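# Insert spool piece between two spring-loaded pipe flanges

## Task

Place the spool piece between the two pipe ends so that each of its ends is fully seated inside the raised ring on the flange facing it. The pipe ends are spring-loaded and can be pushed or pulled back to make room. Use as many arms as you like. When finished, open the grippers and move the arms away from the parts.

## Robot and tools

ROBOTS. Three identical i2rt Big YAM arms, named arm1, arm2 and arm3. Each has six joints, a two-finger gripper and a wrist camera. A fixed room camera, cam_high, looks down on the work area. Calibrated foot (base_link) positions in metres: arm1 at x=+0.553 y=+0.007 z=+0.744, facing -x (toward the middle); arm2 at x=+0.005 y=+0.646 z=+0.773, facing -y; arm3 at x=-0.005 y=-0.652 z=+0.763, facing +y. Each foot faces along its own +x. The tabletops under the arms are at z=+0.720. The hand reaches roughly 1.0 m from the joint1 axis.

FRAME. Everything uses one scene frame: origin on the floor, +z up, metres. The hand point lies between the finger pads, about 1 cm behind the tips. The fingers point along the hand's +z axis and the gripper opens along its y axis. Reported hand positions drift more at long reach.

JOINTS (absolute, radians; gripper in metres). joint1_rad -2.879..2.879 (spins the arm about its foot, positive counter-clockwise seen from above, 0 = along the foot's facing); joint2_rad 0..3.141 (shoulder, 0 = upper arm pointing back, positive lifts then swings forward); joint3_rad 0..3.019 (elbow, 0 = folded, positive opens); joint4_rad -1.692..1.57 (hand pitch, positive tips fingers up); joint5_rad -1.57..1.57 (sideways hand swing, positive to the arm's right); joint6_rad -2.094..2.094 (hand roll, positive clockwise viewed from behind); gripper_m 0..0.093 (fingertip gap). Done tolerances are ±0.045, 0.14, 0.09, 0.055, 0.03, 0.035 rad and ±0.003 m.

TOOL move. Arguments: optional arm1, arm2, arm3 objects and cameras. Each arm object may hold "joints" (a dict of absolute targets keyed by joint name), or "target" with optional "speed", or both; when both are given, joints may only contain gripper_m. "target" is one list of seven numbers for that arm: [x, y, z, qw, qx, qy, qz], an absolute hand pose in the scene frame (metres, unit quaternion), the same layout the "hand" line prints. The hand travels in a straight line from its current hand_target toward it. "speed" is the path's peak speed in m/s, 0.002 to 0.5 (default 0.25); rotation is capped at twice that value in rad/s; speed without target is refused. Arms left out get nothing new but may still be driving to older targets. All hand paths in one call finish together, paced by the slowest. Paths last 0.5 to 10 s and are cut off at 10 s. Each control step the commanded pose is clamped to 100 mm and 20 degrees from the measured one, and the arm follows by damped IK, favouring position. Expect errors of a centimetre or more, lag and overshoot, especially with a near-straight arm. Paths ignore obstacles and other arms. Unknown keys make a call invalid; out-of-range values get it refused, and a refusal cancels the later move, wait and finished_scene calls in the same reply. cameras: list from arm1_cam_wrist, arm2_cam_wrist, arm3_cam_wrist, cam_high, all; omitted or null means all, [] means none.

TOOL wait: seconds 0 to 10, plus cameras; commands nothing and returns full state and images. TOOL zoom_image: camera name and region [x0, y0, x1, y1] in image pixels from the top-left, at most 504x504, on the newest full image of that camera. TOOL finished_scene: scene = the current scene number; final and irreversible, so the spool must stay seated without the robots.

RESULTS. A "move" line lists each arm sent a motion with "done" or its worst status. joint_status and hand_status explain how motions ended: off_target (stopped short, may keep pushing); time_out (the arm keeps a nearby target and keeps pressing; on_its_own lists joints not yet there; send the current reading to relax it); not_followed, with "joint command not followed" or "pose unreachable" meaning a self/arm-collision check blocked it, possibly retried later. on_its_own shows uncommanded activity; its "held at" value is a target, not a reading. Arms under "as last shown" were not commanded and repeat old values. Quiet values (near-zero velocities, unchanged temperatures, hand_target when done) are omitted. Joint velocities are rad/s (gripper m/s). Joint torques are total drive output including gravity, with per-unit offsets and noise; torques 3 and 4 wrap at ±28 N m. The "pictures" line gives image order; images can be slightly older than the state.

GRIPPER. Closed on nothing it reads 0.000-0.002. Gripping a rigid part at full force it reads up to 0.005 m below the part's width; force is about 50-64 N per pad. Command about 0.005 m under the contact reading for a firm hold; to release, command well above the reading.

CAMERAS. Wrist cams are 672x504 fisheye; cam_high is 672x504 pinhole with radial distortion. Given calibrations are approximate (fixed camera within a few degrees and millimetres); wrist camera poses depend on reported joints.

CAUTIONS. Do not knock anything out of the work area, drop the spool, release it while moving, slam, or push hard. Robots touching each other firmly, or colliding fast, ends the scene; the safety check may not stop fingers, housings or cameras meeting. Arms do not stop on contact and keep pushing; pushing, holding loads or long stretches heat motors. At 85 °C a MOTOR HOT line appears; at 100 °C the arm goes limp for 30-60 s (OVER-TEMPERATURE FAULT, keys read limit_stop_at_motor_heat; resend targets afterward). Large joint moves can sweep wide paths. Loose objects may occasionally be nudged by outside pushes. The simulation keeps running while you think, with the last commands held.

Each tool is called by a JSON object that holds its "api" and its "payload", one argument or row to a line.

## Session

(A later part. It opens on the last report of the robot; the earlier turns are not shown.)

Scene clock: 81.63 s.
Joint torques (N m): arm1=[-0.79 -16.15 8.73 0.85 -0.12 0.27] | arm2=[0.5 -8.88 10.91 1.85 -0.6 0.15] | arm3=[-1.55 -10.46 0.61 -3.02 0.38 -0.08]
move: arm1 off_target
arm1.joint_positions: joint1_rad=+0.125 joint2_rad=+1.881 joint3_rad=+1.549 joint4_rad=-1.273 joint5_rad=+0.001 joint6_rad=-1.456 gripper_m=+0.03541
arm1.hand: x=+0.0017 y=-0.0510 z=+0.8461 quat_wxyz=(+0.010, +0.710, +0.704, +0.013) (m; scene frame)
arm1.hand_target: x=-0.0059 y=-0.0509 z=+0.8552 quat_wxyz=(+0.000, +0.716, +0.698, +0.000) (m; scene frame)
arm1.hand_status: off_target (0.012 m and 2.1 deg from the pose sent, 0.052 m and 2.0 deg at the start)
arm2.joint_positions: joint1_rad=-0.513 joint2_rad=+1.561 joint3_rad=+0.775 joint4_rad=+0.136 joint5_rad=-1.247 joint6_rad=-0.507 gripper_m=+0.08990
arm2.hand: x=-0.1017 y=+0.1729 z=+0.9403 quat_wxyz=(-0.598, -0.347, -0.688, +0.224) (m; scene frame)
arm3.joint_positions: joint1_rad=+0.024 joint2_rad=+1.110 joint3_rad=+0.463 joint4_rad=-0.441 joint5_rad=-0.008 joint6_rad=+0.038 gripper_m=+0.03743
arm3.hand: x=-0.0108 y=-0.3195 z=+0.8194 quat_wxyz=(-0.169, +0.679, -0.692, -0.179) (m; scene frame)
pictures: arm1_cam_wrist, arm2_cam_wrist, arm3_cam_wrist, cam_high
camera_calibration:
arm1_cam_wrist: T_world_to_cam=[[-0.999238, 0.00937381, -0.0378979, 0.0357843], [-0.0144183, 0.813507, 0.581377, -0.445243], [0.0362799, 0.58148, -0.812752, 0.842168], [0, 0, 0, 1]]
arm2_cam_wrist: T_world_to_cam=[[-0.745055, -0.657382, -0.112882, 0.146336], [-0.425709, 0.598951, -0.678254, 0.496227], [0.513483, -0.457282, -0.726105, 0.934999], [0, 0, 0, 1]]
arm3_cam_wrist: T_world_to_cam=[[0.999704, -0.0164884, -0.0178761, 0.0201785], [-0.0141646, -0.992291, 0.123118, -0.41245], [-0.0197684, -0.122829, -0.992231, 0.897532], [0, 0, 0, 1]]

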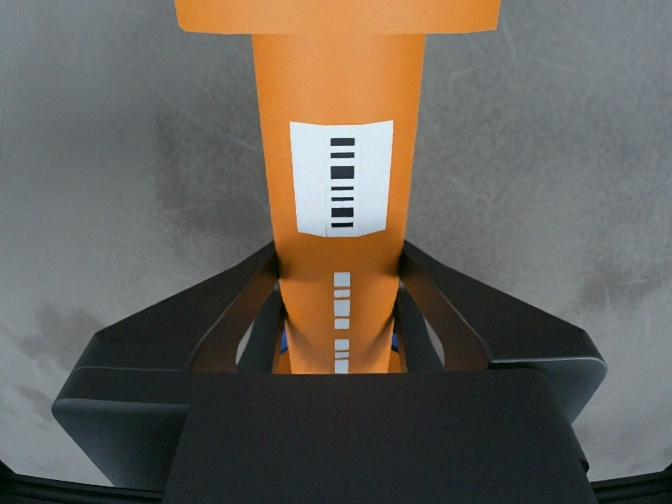

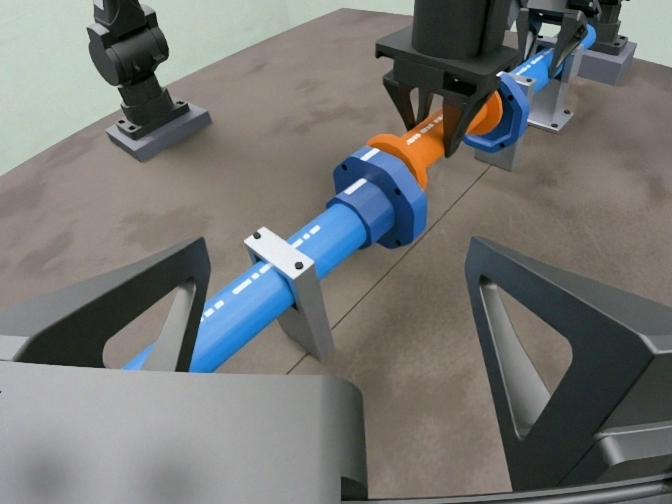

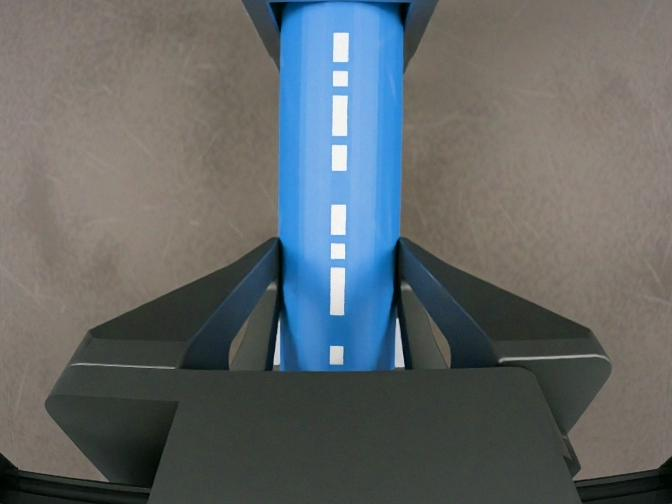

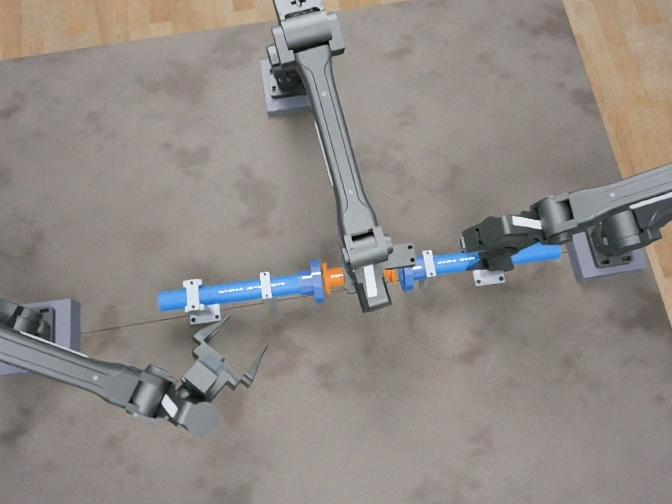

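{"api": "move", "payload": {
  "arm1": {"target":[-0.006,-0.051,0.840,0,0.718,0.696,0],"speed":0.08},
  "cameras": ["cam_high","arm2_cam_wrist"]
}}

{"api": "zoom_image", "payload": {
  "camera": "cam_high",
  "region": [285, 220, 425, 325]
}}

{"api": "zoom_image", "payload": {
  "camera": "arm2_cam_wrist",
  "region": [310, 20, 560, 260]
}}

{"api": "zoom_image", "payload": {
  "camera": "arm2_cam_wrist",
  "region": [430, 60, 550, 170]
}}

Scene clock: 91.67 s.
Joint torques (N m): arm1=[-0.85 -15.97 8.57 0.9 -0.12 0.27] | arm2=[0.5 -8.88 10.91 1.85 -0.6 0.14] | arm3=[-2.02 -9.93 0.47 -3.15 0.33 -0.05]
move: arm1 done
arm1.joint_positions: joint1_rad=+0.125 joint2_rad=+1.890 joint3_rad=+1.527 joint4_rad=-1.238 joint5_rad=+0.001 joint6_rad=-1.450 gripper_m=+0.03541
arm1.hand: x=+0.0014 y=-0.0510 z=+0.8332 quat_wxyz=(+0.008, +0.712, +0.702, +0.011) (m; scene frame)
arm1.hand_target: x=-0.0059 y=-0.0509 z=+0.8400 quat_wxyz=(+0.000, +0.718, +0.696, +0.000) (m; scene frame)
arm1.hand_status: done (0.010 m and 1.9 deg from the pose sent, 0.010 m and 2.3 deg at the start)
arm2, arm3: as last shown
pictures: arm2_cam_wrist, cam_high
camera_calibration:
arm2_cam_wrist: T_world_to_cam=[[-0.745055, -0.657382, -0.112882, 0.146336], [-0.425709, 0.598951, -0.678254, 0.496227], [0.513483, -0.457282, -0.726105, 0.934999], [0, 0, 0, 1]]

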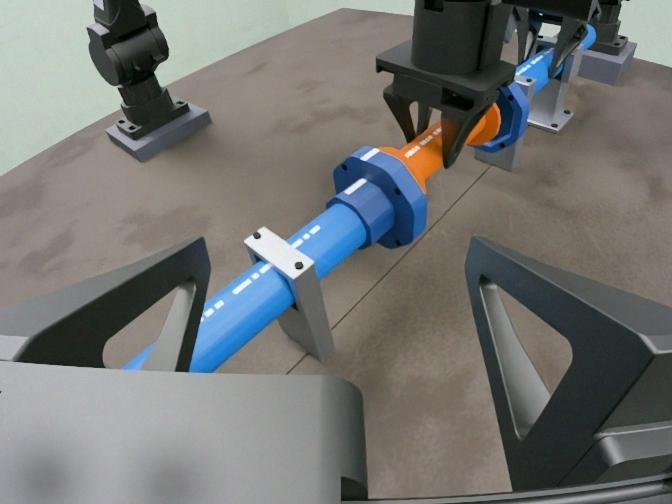

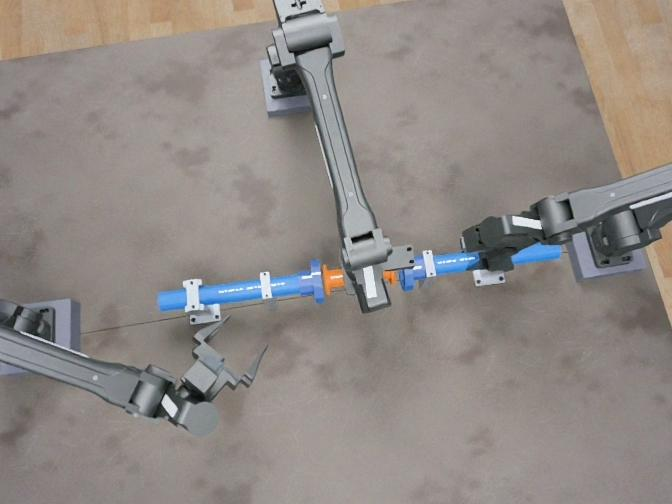

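Scaled by 3.600 from the camera's 672x504 image, which has a finer 960x720 frame.

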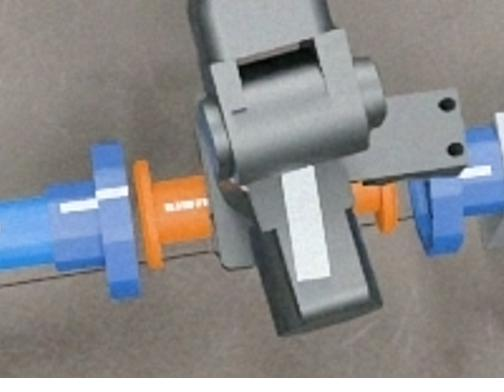

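Scaled by 2.016 from the camera's 672x504 image, which has a finer 960x720 frame.

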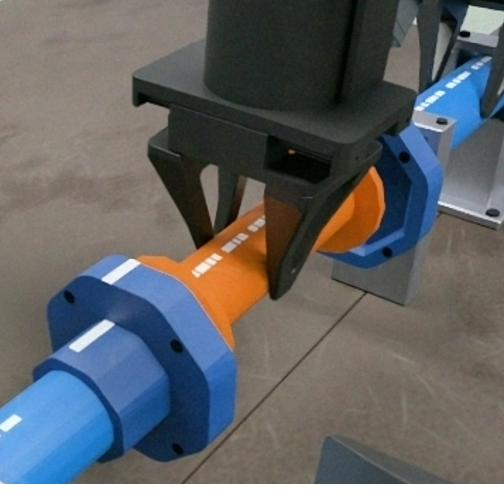

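Scaled by 4.200 from the camera's 672x504 image, which has a finer 960x720 frame.

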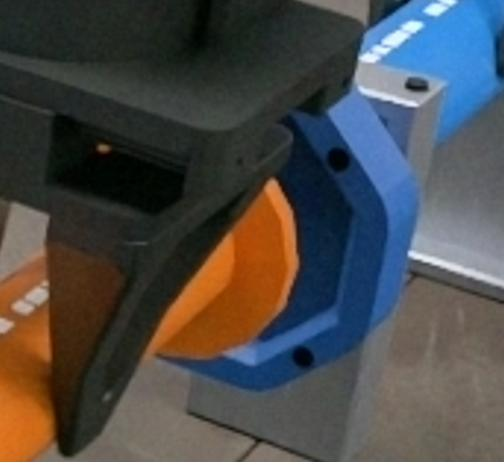

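{"api": "move", "payload": {
  "arm1": {"target":[-0.006,-0.035,0.840,0,0.718,0.696,0],"speed":0.05},
  "cameras": ["cam_high","arm2_cam_wrist"]
}}

{"api": "zoom_image", "payload": {
  "camera": "cam_high",
  "region": [285, 220, 425, 325]
}}

{"api": "zoom_image", "payload": {
  "camera": "arm2_cam_wrist",
  "region": [310, 20, 560, 260]
}}

Scene clock: 102.93 s.
Joint torques (N m): arm1=[-1.67 -16.26 8.57 0.79 0 -0.06] | arm2=[0.5 -8.88 10.92 1.85 -0.6 0.15] | arm3=[-1.67 -9.52 0.35 -3.07 0.32 -0.07]
move: arm1 off_target
arm1.joint_positions: joint1_rad=+0.108 joint2_rad=+1.890 joint3_rad=+1.521 joint4_rad=-1.234 joint5_rad=-0.002 joint6_rad=-1.450 gripper_m=+0.03541
arm1.hand: x=+0.0019 y=-0.0417 z=+0.8310 quat_wxyz=(+0.010, +0.718, +0.696, +0.011) (m; scene frame)
arm1.hand_target: x=-0.0057 y=-0.0350 z=+0.8400 quat_wxyz=(+0.000, +0.718, +0.696, +0.000) (m; scene frame)
arm1.hand_status: off_target (0.014 m and 1.7 deg from the pose sent, 0.019 m and 1.9 deg at the start)
arm2, arm3: as last shown
pictures: arm2_cam_wrist, cam_high
camera_calibration:
arm2_cam_wrist: T_world_to_cam=[[-0.745055, -0.657382, -0.112882, 0.146336], [-0.425709, 0.598951, -0.678254, 0.496227], [0.513483, -0.457282, -0.726105, 0.934999], [0, 0, 0, 1]]

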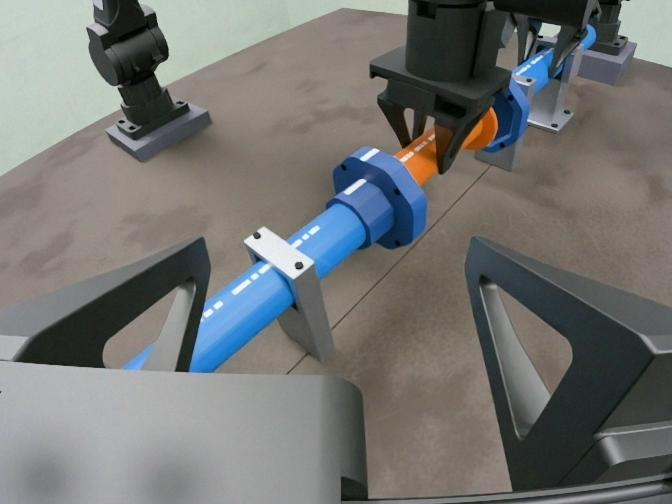

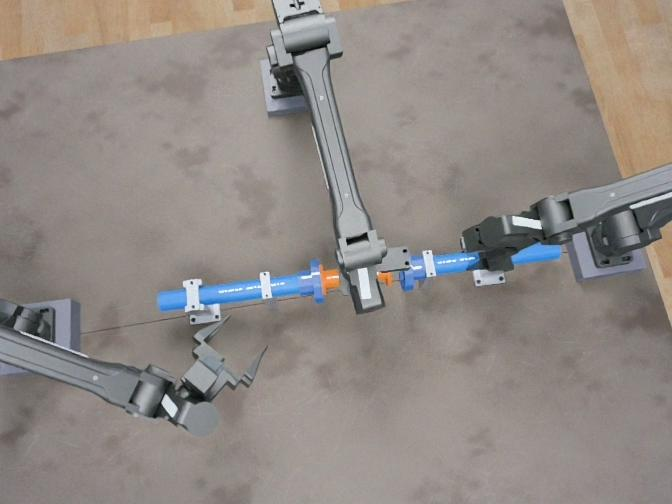

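Scaled by 3.600 from the camera's 672x504 image, which has a finer 960x720 frame.

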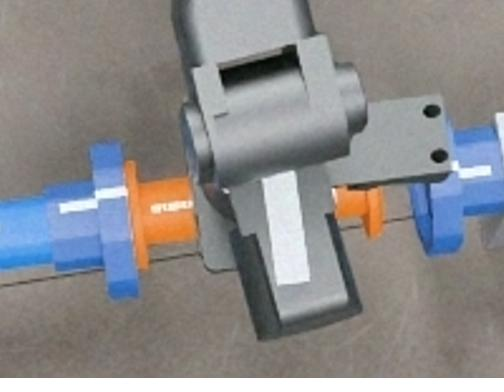

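Scaled by 2.016 from the camera's 672x504 image, which has a finer 960x720 frame.

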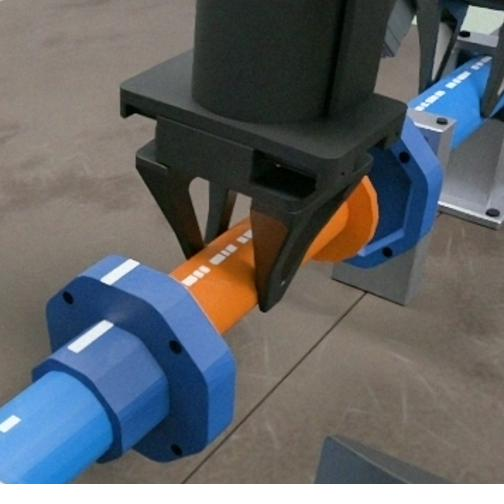

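{"api": "move", "payload": {
  "arm3": {"target":[-0.003,-0.33,0.81,0.1246,-0.686,0.707,0.121],"speed":0.05},
  "cameras": []
}}

{"api": "move", "payload": {
  "arm3": {"target":[-0.003,-0.285,0.814,0.1246,-0.686,0.707,0.121],"speed":0.05}
}}

{"api": "zoom_image", "payload": {
  "camera": "cam_high",
  "region": [285, 220, 425, 325]
}}

{"api": "zoom_image", "payload": {
  "camera": "arm2_cam_wrist",
  "region": [310, 20, 560, 260]
}}

Scene clock: 108.97 s.
move: arm3 off_target
arm3.hand_status: off_target (0.036 m and 6.0 deg from the pose sent, 0.016 m and 8.5 deg at the start)
pictures: none

Scene clock: 110.33 s.
Joint torques (N m): arm1=[-1.14 -16.73 8.81 0.77 -0.13 -0.03] | arm2=[0.5 -8.82 10.91 1.85 -0.59 0.14] | arm3=[-2.02 -5.83 8.25 -0.21 0.08 -0.09]
move: arm3 off_target
arm1.joint_positions: joint1_rad=+0.101 joint2_rad=+1.897 joint3_rad=+1.517 joint4_rad=-1.234 joint5_rad=+0.002 joint6_rad=-1.453 gripper_m=+0.03541
arm1.hand: x=+0.0033 y=-0.0371 z=+0.8263 quat_wxyz=(+0.012, +0.720, +0.694, +0.016) (m; scene frame)
arm2.joint_positions: joint1_rad=-0.513 joint2_rad=+1.561 joint3_rad=+0.775 joint4_rad=+0.136 joint5_rad=-1.247 joint6_rad=-0.507 gripper_m=+0.08990
arm2.hand: x=-0.1017 y=+0.1729 z=+0.9403 quat_wxyz=(-0.598, -0.347, -0.688, +0.224) (m; scene frame)
arm3.joint_positions: joint1_rad=+0.024 joint2_rad=+1.286 joint3_rad=+0.634 joint4_rad=-0.522 joint5_rad=-0.001 joint6_rad=+0.038 gripper_m=+0.03743
arm3.hand: x=-0.0104 y=-0.2735 z=+0.8226 quat_wxyz=(-0.142, +0.685, -0.700, -0.146) (m; scene frame)
arm3.hand_target: x=-0.0034 y=-0.2850 z=+0.8144 quat_wxyz=(-0.125, +0.686, -0.707, -0.122) (m; scene frame)
arm3.hand_status: off_target (0.016 m and 3.6 deg from the pose sent, 0.017 m and 6.0 deg at the start)
pictures: arm1_cam_wrist, arm2_cam_wrist, arm3_cam_wrist, cam_high
camera_calibration:
arm1_cam_wrist: T_world_to_cam=[[-0.998244, 0.037225, -0.0460882, 0.0442991], [0.00338443, 0.812504, 0.582946, -0.446414], [0.059147, 0.581766, -0.811203, 0.816589], [0, 0, 0, 1]]
arm2_cam_wrist: T_world_to_cam=[[-0.745055, -0.657382, -0.112882, 0.146336], [-0.425709, 0.598951, -0.678254, 0.496227], [0.513483, -0.457282, -0.726105, 0.934999], [0, 0, 0, 1]]
arm3_cam_wrist: T_world_to_cam=[[0.999736, -0.0210826, -0.00916517, 0.0121441], [-0.0187129, -0.977897, 0.208247, -0.433334], [-0.013353, -0.20802, -0.978033, 0.871459], [0, 0, 0, 1]]

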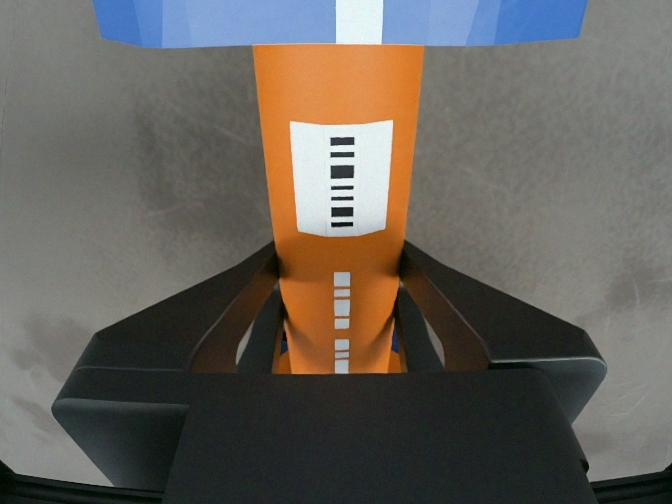

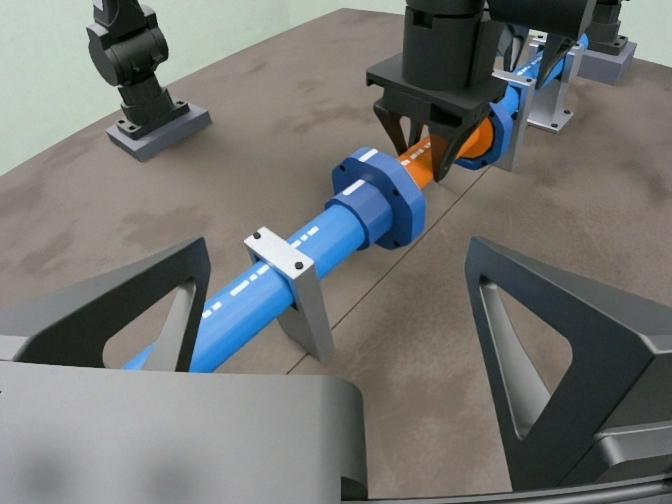

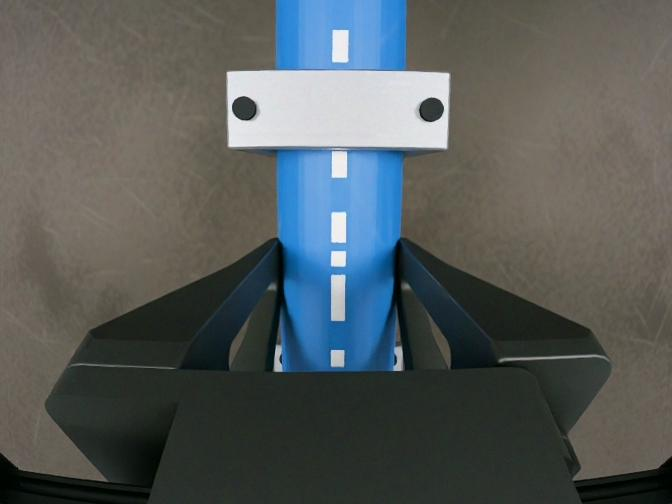

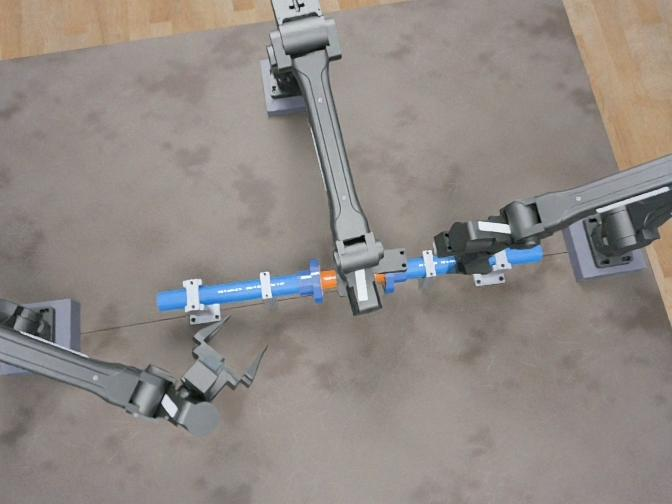

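Scaled by 3.600 from the camera's 672x504 image, which has a finer 960x720 frame.

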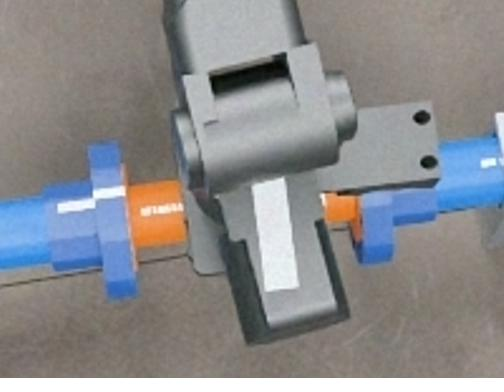

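Scaled by 2.016 from the camera's 672x504 image, which has a finer 960x720 frame.

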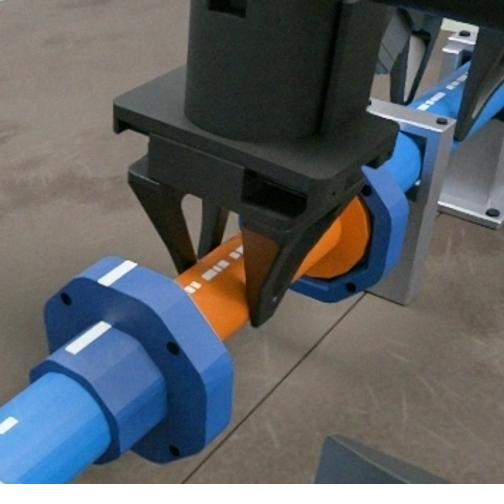

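{"api": "move", "payload": {
  "arm3": {"target":[-0.003,-0.26,0.816,0.1246,-0.686,0.707,0.121],"speed":0.05},
  "arm1": {"target":[-0.004,-0.032,0.836,0,0.718,0.696,0],"speed":0.05},
  "cameras": []
}}

{"api": "move", "payload": {
  "arm3": {"joints":{"gripper_m":0.09}}
}}

{"api": "zoom_image", "payload": {
  "camera": "cam_high",
  "region": [285, 220, 425, 325]
}}

{"api": "zoom_image", "payload": {
  "camera": "arm2_cam_wrist",
  "region": [310, 20, 560, 260]
}}

Scene clock: 115.80 s.
move: arm1 off_target; arm3 off_target
arm1.hand_status: off_target (0.013 m and 2.1 deg from the pose sent, 0.013 m and 2.3 deg at the start)
arm3.hand_status: off_target (0.012 m and 1.8 deg from the pose sent, 0.017 m and 3.6 deg at the start)
pictures: none

Scene clock: 116.50 s.
Joint torques (N m): arm1=[-0.73 -16.85 8.09 0.96 -0.24 0.05] | arm2=[0.5 -8.82 10.92 1.84 -0.59 0.14] | arm3=[-1.79 -6.18 9.7 1.05 0.04 -0.09]
move: arm3 done
arm1.joint_positions: joint1_rad=+0.090 joint2_rad=+1.897 joint3_rad=+1.513 joint4_rad=-1.226 joint5_rad=+0.005 joint6_rad=-1.465 gripper_m=+0.03541
arm1.hand: x=+0.0024 y=-0.0310 z=+0.8247 quat_wxyz=(+0.010, +0.719, +0.695, +0.015) (m; scene frame)
arm2.joint_positions: joint1_rad=-0.513 joint2_rad=+1.561 joint3_rad=+0.775 joint4_rad=+0.136 joint5_rad=-1.247 joint6_rad=-0.507 gripper_m=+0.08990
arm2.hand: x=-0.1017 y=+0.1729 z=+0.9403 quat_wxyz=(-0.598, -0.347, -0.688, +0.224) (m; scene frame)
arm3.joint_positions: joint1_rad=+0.024 joint2_rad=+1.353 joint3_rad=+0.678 joint4_rad=-0.565 joint5_rad=+0.000 joint6_rad=+0.038 gripper_m=+0.08984
arm3.joint_status: all done
arm3.hand: x=-0.0101 y=-0.2682 z=+0.8121 quat_wxyz=(-0.120, +0.689, -0.704, -0.122) (m; scene frame)
pictures: arm1_cam_wrist, arm2_cam_wrist, arm3_cam_wrist, cam_high
camera_calibration:
arm1_cam_wrist: T_world_to_cam=[[-0.998489, 0.0353118, -0.0421021, 0.0398536], [0.00405188, 0.811416, 0.584456, -0.451757], [0.0548005, 0.583402, -0.810333, 0.811194], [0, 0, 0, 1]]
arm2_cam_wrist: T_world_to_cam=[[-0.745055, -0.657382, -0.112882, 0.146336], [-0.425709, 0.598951, -0.678254, 0.496227], [0.513483, -0.457282, -0.726105, 0.934999], [0, 0, 0, 1]]
arm3_cam_wrist: T_world_to_cam=[[0.999731, -0.0225585, -0.00538046, 0.00843459], [-0.0202513, -0.962233, 0.271471, -0.473093], [-0.0113012, -0.271289, -0.962432, 0.832676], [0, 0, 0, 1]]

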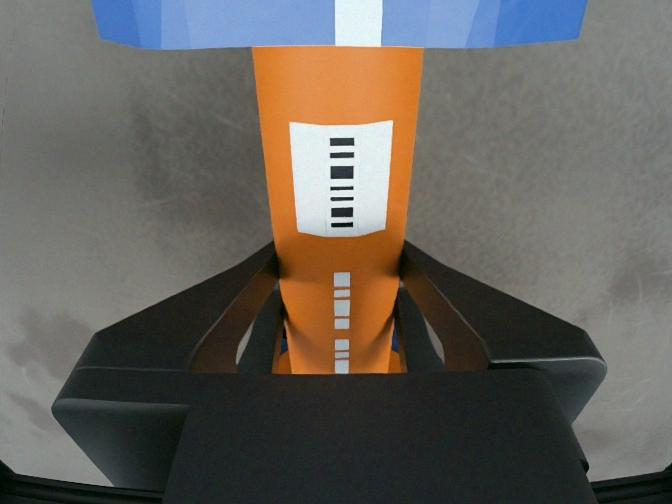

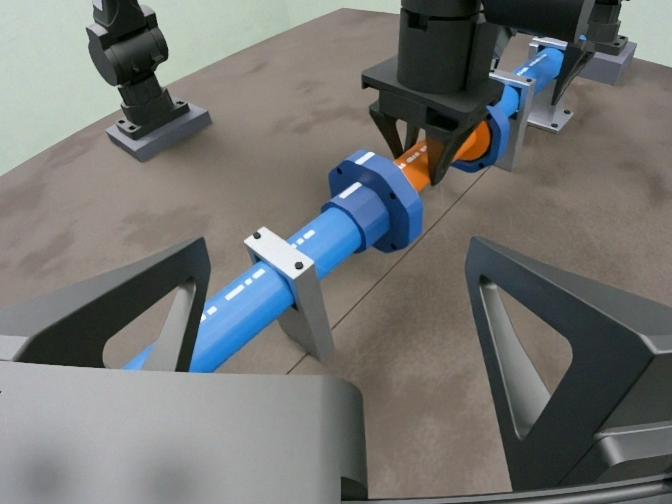

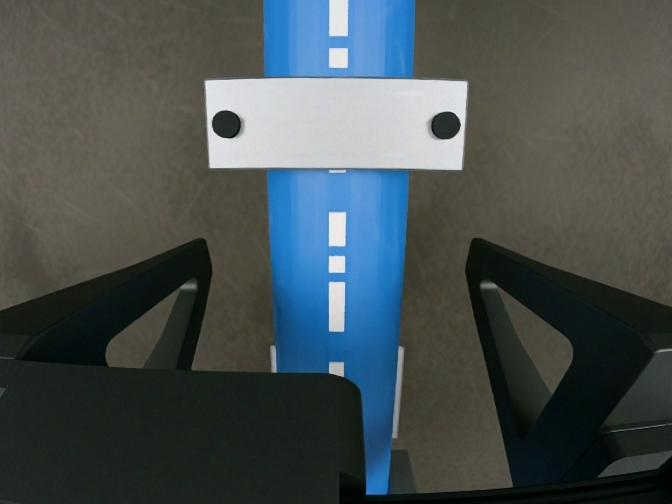

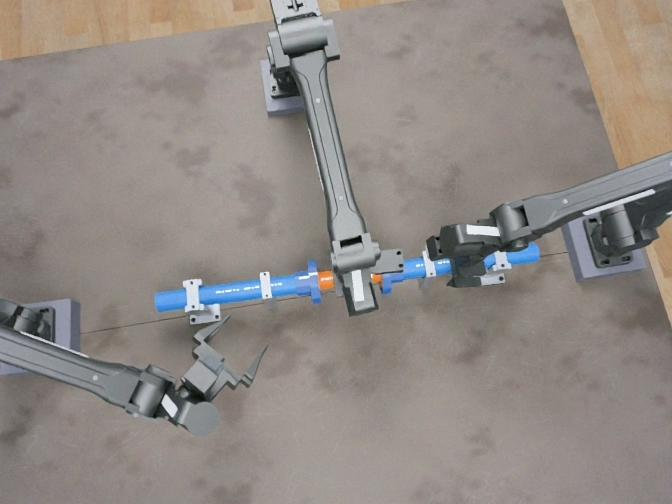

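Scaled by 3.600 from the camera's 672x504 image, which has a finer 960x720 frame.

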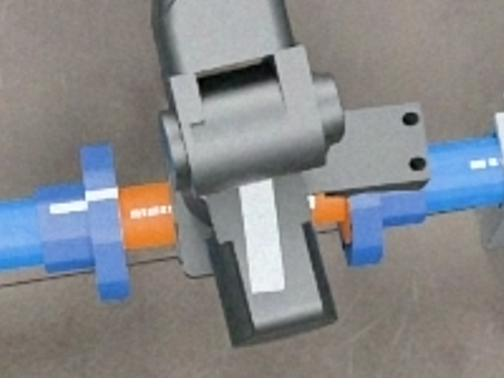

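Scaled by 2.016 from the camera's 672x504 image, which has a finer 960x720 frame.

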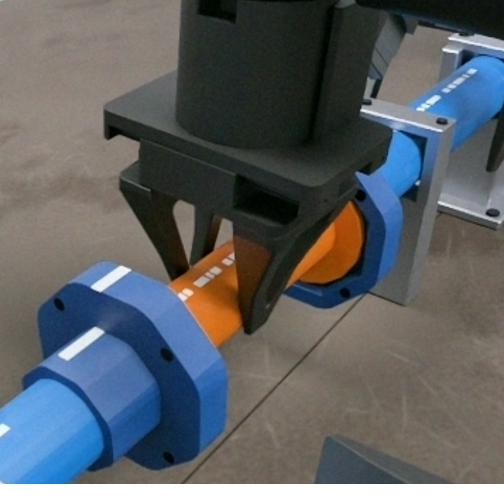

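{"api": "move", "payload": {
  "arm1": {"joints":{"gripper_m":0.09}},
  "cameras": []
}}

{"api": "move", "payload": {
  "arm1": {"target":[0.0,-0.03,1.0,0,0.718,0.696,0],"speed":0.2},
  "arm3": {"target":[-0.003,-0.27,0.96,0.1246,-0.686,0.707,0.121],"speed":0.2}
}}

{"api": "zoom_image", "payload": {
  "camera": "cam_high",
  "region": [285, 220, 425, 325]
}}

{"api": "zoom_image", "payload": {
  "camera": "arm2_cam_wrist",
  "region": [310, 20, 560, 260]
}}

{"api": "zoom_image", "payload": {
  "camera": "arm1_cam_wrist",
  "region": [280, 0, 460, 280]
}}

Scene clock: 123.57 s.
move: arm1 done
arm1.joint_status: all done
pictures: none

Scene clock: 125.20 s.
Joint torques (N m): arm1=[-0.91 -14.92 12.15 -0.05 -0.15 0.02] | arm2=[0.5 -8.88 10.91 1.87 -0.6 0.14] | arm3=[-1.73 -5.48 13.31 1.02 -0.04 -0.15]
move: arm1 off_target; arm3 off_target
arm1.joint_positions: joint1_rad=+0.090 joint2_rad=+1.794 joint3_rad=+1.788 joint4_rad=-1.602 joint5_rad=+0.003 joint6_rad=-1.465 gripper_m=+0.08994
arm1.hand: x=+0.0104 y=-0.0307 z=+0.9828 quat_wxyz=(+0.010, +0.719, +0.695, +0.014) (m; scene frame)
arm1.hand_target: x=+0.0007 y=-0.0300 z=+1.0001 quat_wxyz=(+0.000, +0.718, +0.696, +0.000) (m; scene frame)
arm1.hand_status: off_target (0.020 m and 2.0 deg from the pose sent, 0.175 m and 2.0 deg at the start)
arm2.joint_positions: joint1_rad=-0.513 joint2_rad=+1.561 joint3_rad=+0.775 joint4_rad=+0.136 joint5_rad=-1.247 joint6_rad=-0.507 gripper_m=+0.08990
arm2.hand: x=-0.1017 y=+0.1729 z=+0.9403 quat_wxyz=(-0.598, -0.347, -0.688, +0.224) (m; scene frame)
arm3.joint_positions: joint1_rad=+0.022 joint2_rad=+1.153 joint3_rad=+0.893 joint4_rad=-1.017 joint5_rad=+0.001 joint6_rad=+0.036 gripper_m=+0.08995
arm3.hand: x=-0.0098 y=-0.2837 z=+0.9389 quat_wxyz=(-0.109, +0.691, -0.707, -0.108) (m; scene frame)
arm3.hand_target: x=-0.0031 y=-0.2709 z=+0.9599 quat_wxyz=(-0.125, +0.686, -0.707, -0.121) (m; scene frame)
arm3.hand_status: off_target (0.026 m and 2.4 deg from the pose sent, 0.148 m and 0.6 deg at the start)
pictures: arm1_cam_wrist, arm2_cam_wrist, arm3_cam_wrist, cam_high
camera_calibration:
arm1_cam_wrist: T_world_to_cam=[[-0.998558, 0.035294, -0.0404514, 0.0528128], [0.005133, 0.812826, 0.582484, -0.542373], [0.0534381, 0.581436, -0.811835, 0.940092], [0, 0, 0, 1]]
arm2_cam_wrist: T_world_to_cam=[[-0.745055, -0.657382, -0.112882, 0.146336], [-0.425709, 0.598951, -0.678254, 0.496227], [0.513483, -0.457282, -0.726105, 0.934999], [0, 0, 0, 1]]
arm3_cam_wrist: T_world_to_cam=[[0.999723, -0.0234135, -0.00237632, 0.00542831], [-0.021559, -0.951643, 0.306447, -0.552326], [-0.00943641, -0.306311, -0.951885, 0.930659], [0, 0, 0, 1]]

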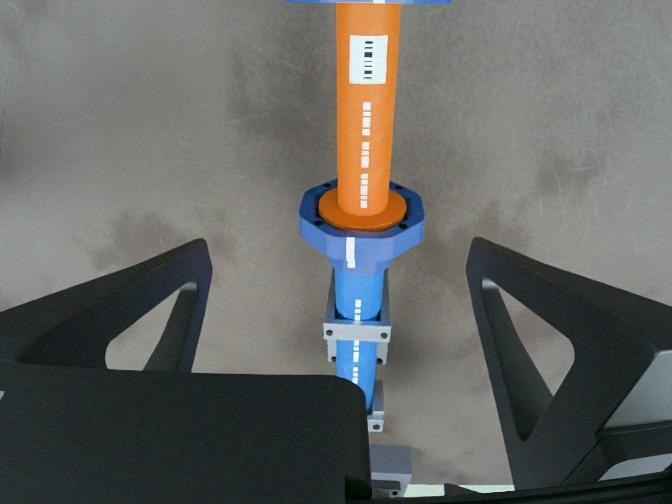

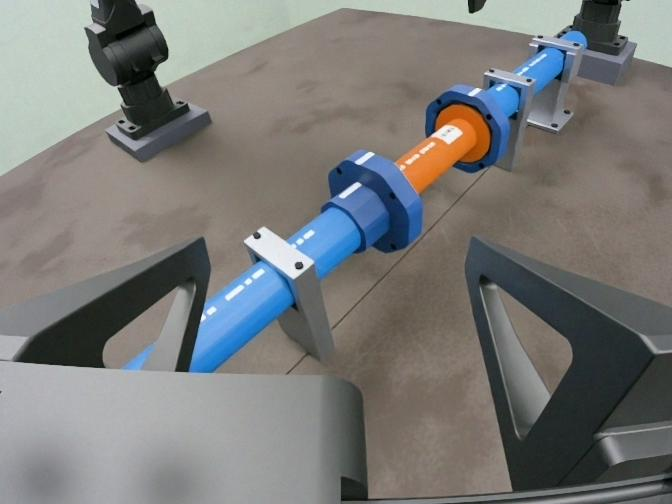

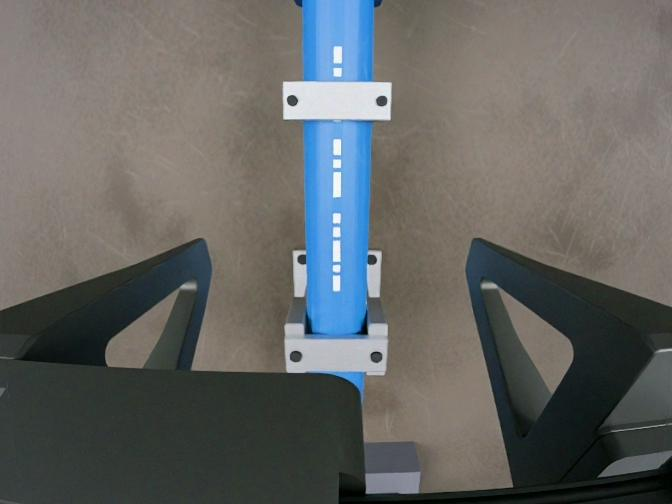

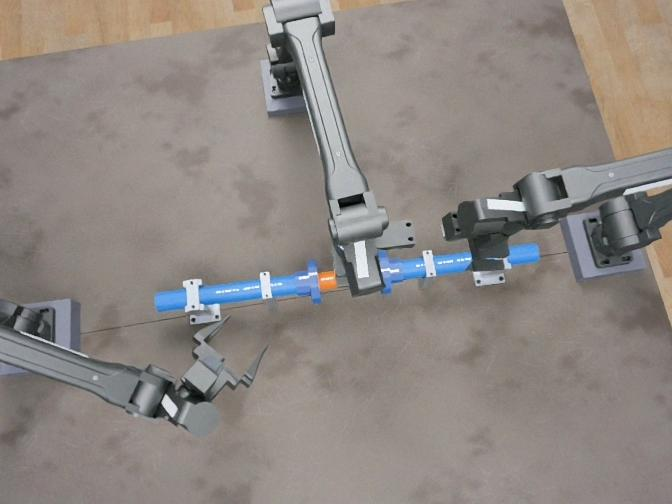

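Scaled by 3.600 from the camera's 672x504 image, which has a finer 960x720 frame.

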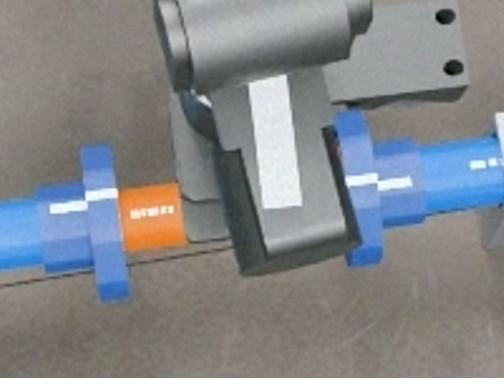

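Scaled by 2.016 from the camera's 672x504 image, which has a finer 960x720 frame.

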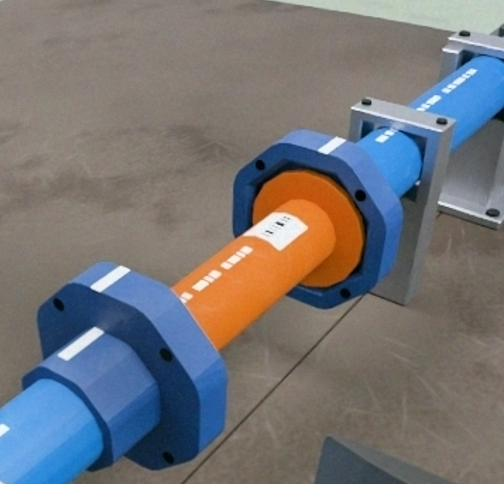

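Scaled by 1.800 from the camera's 672x504 image, which has a finer 960x720 frame.

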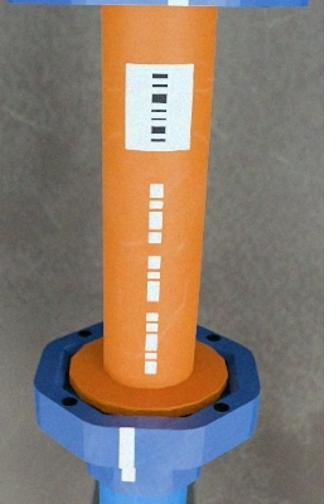

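Same seated appearance as scene 1.

{"api": "finished_scene", "payload": {
  "scene": 2
}}

The scene is finished: the task was done.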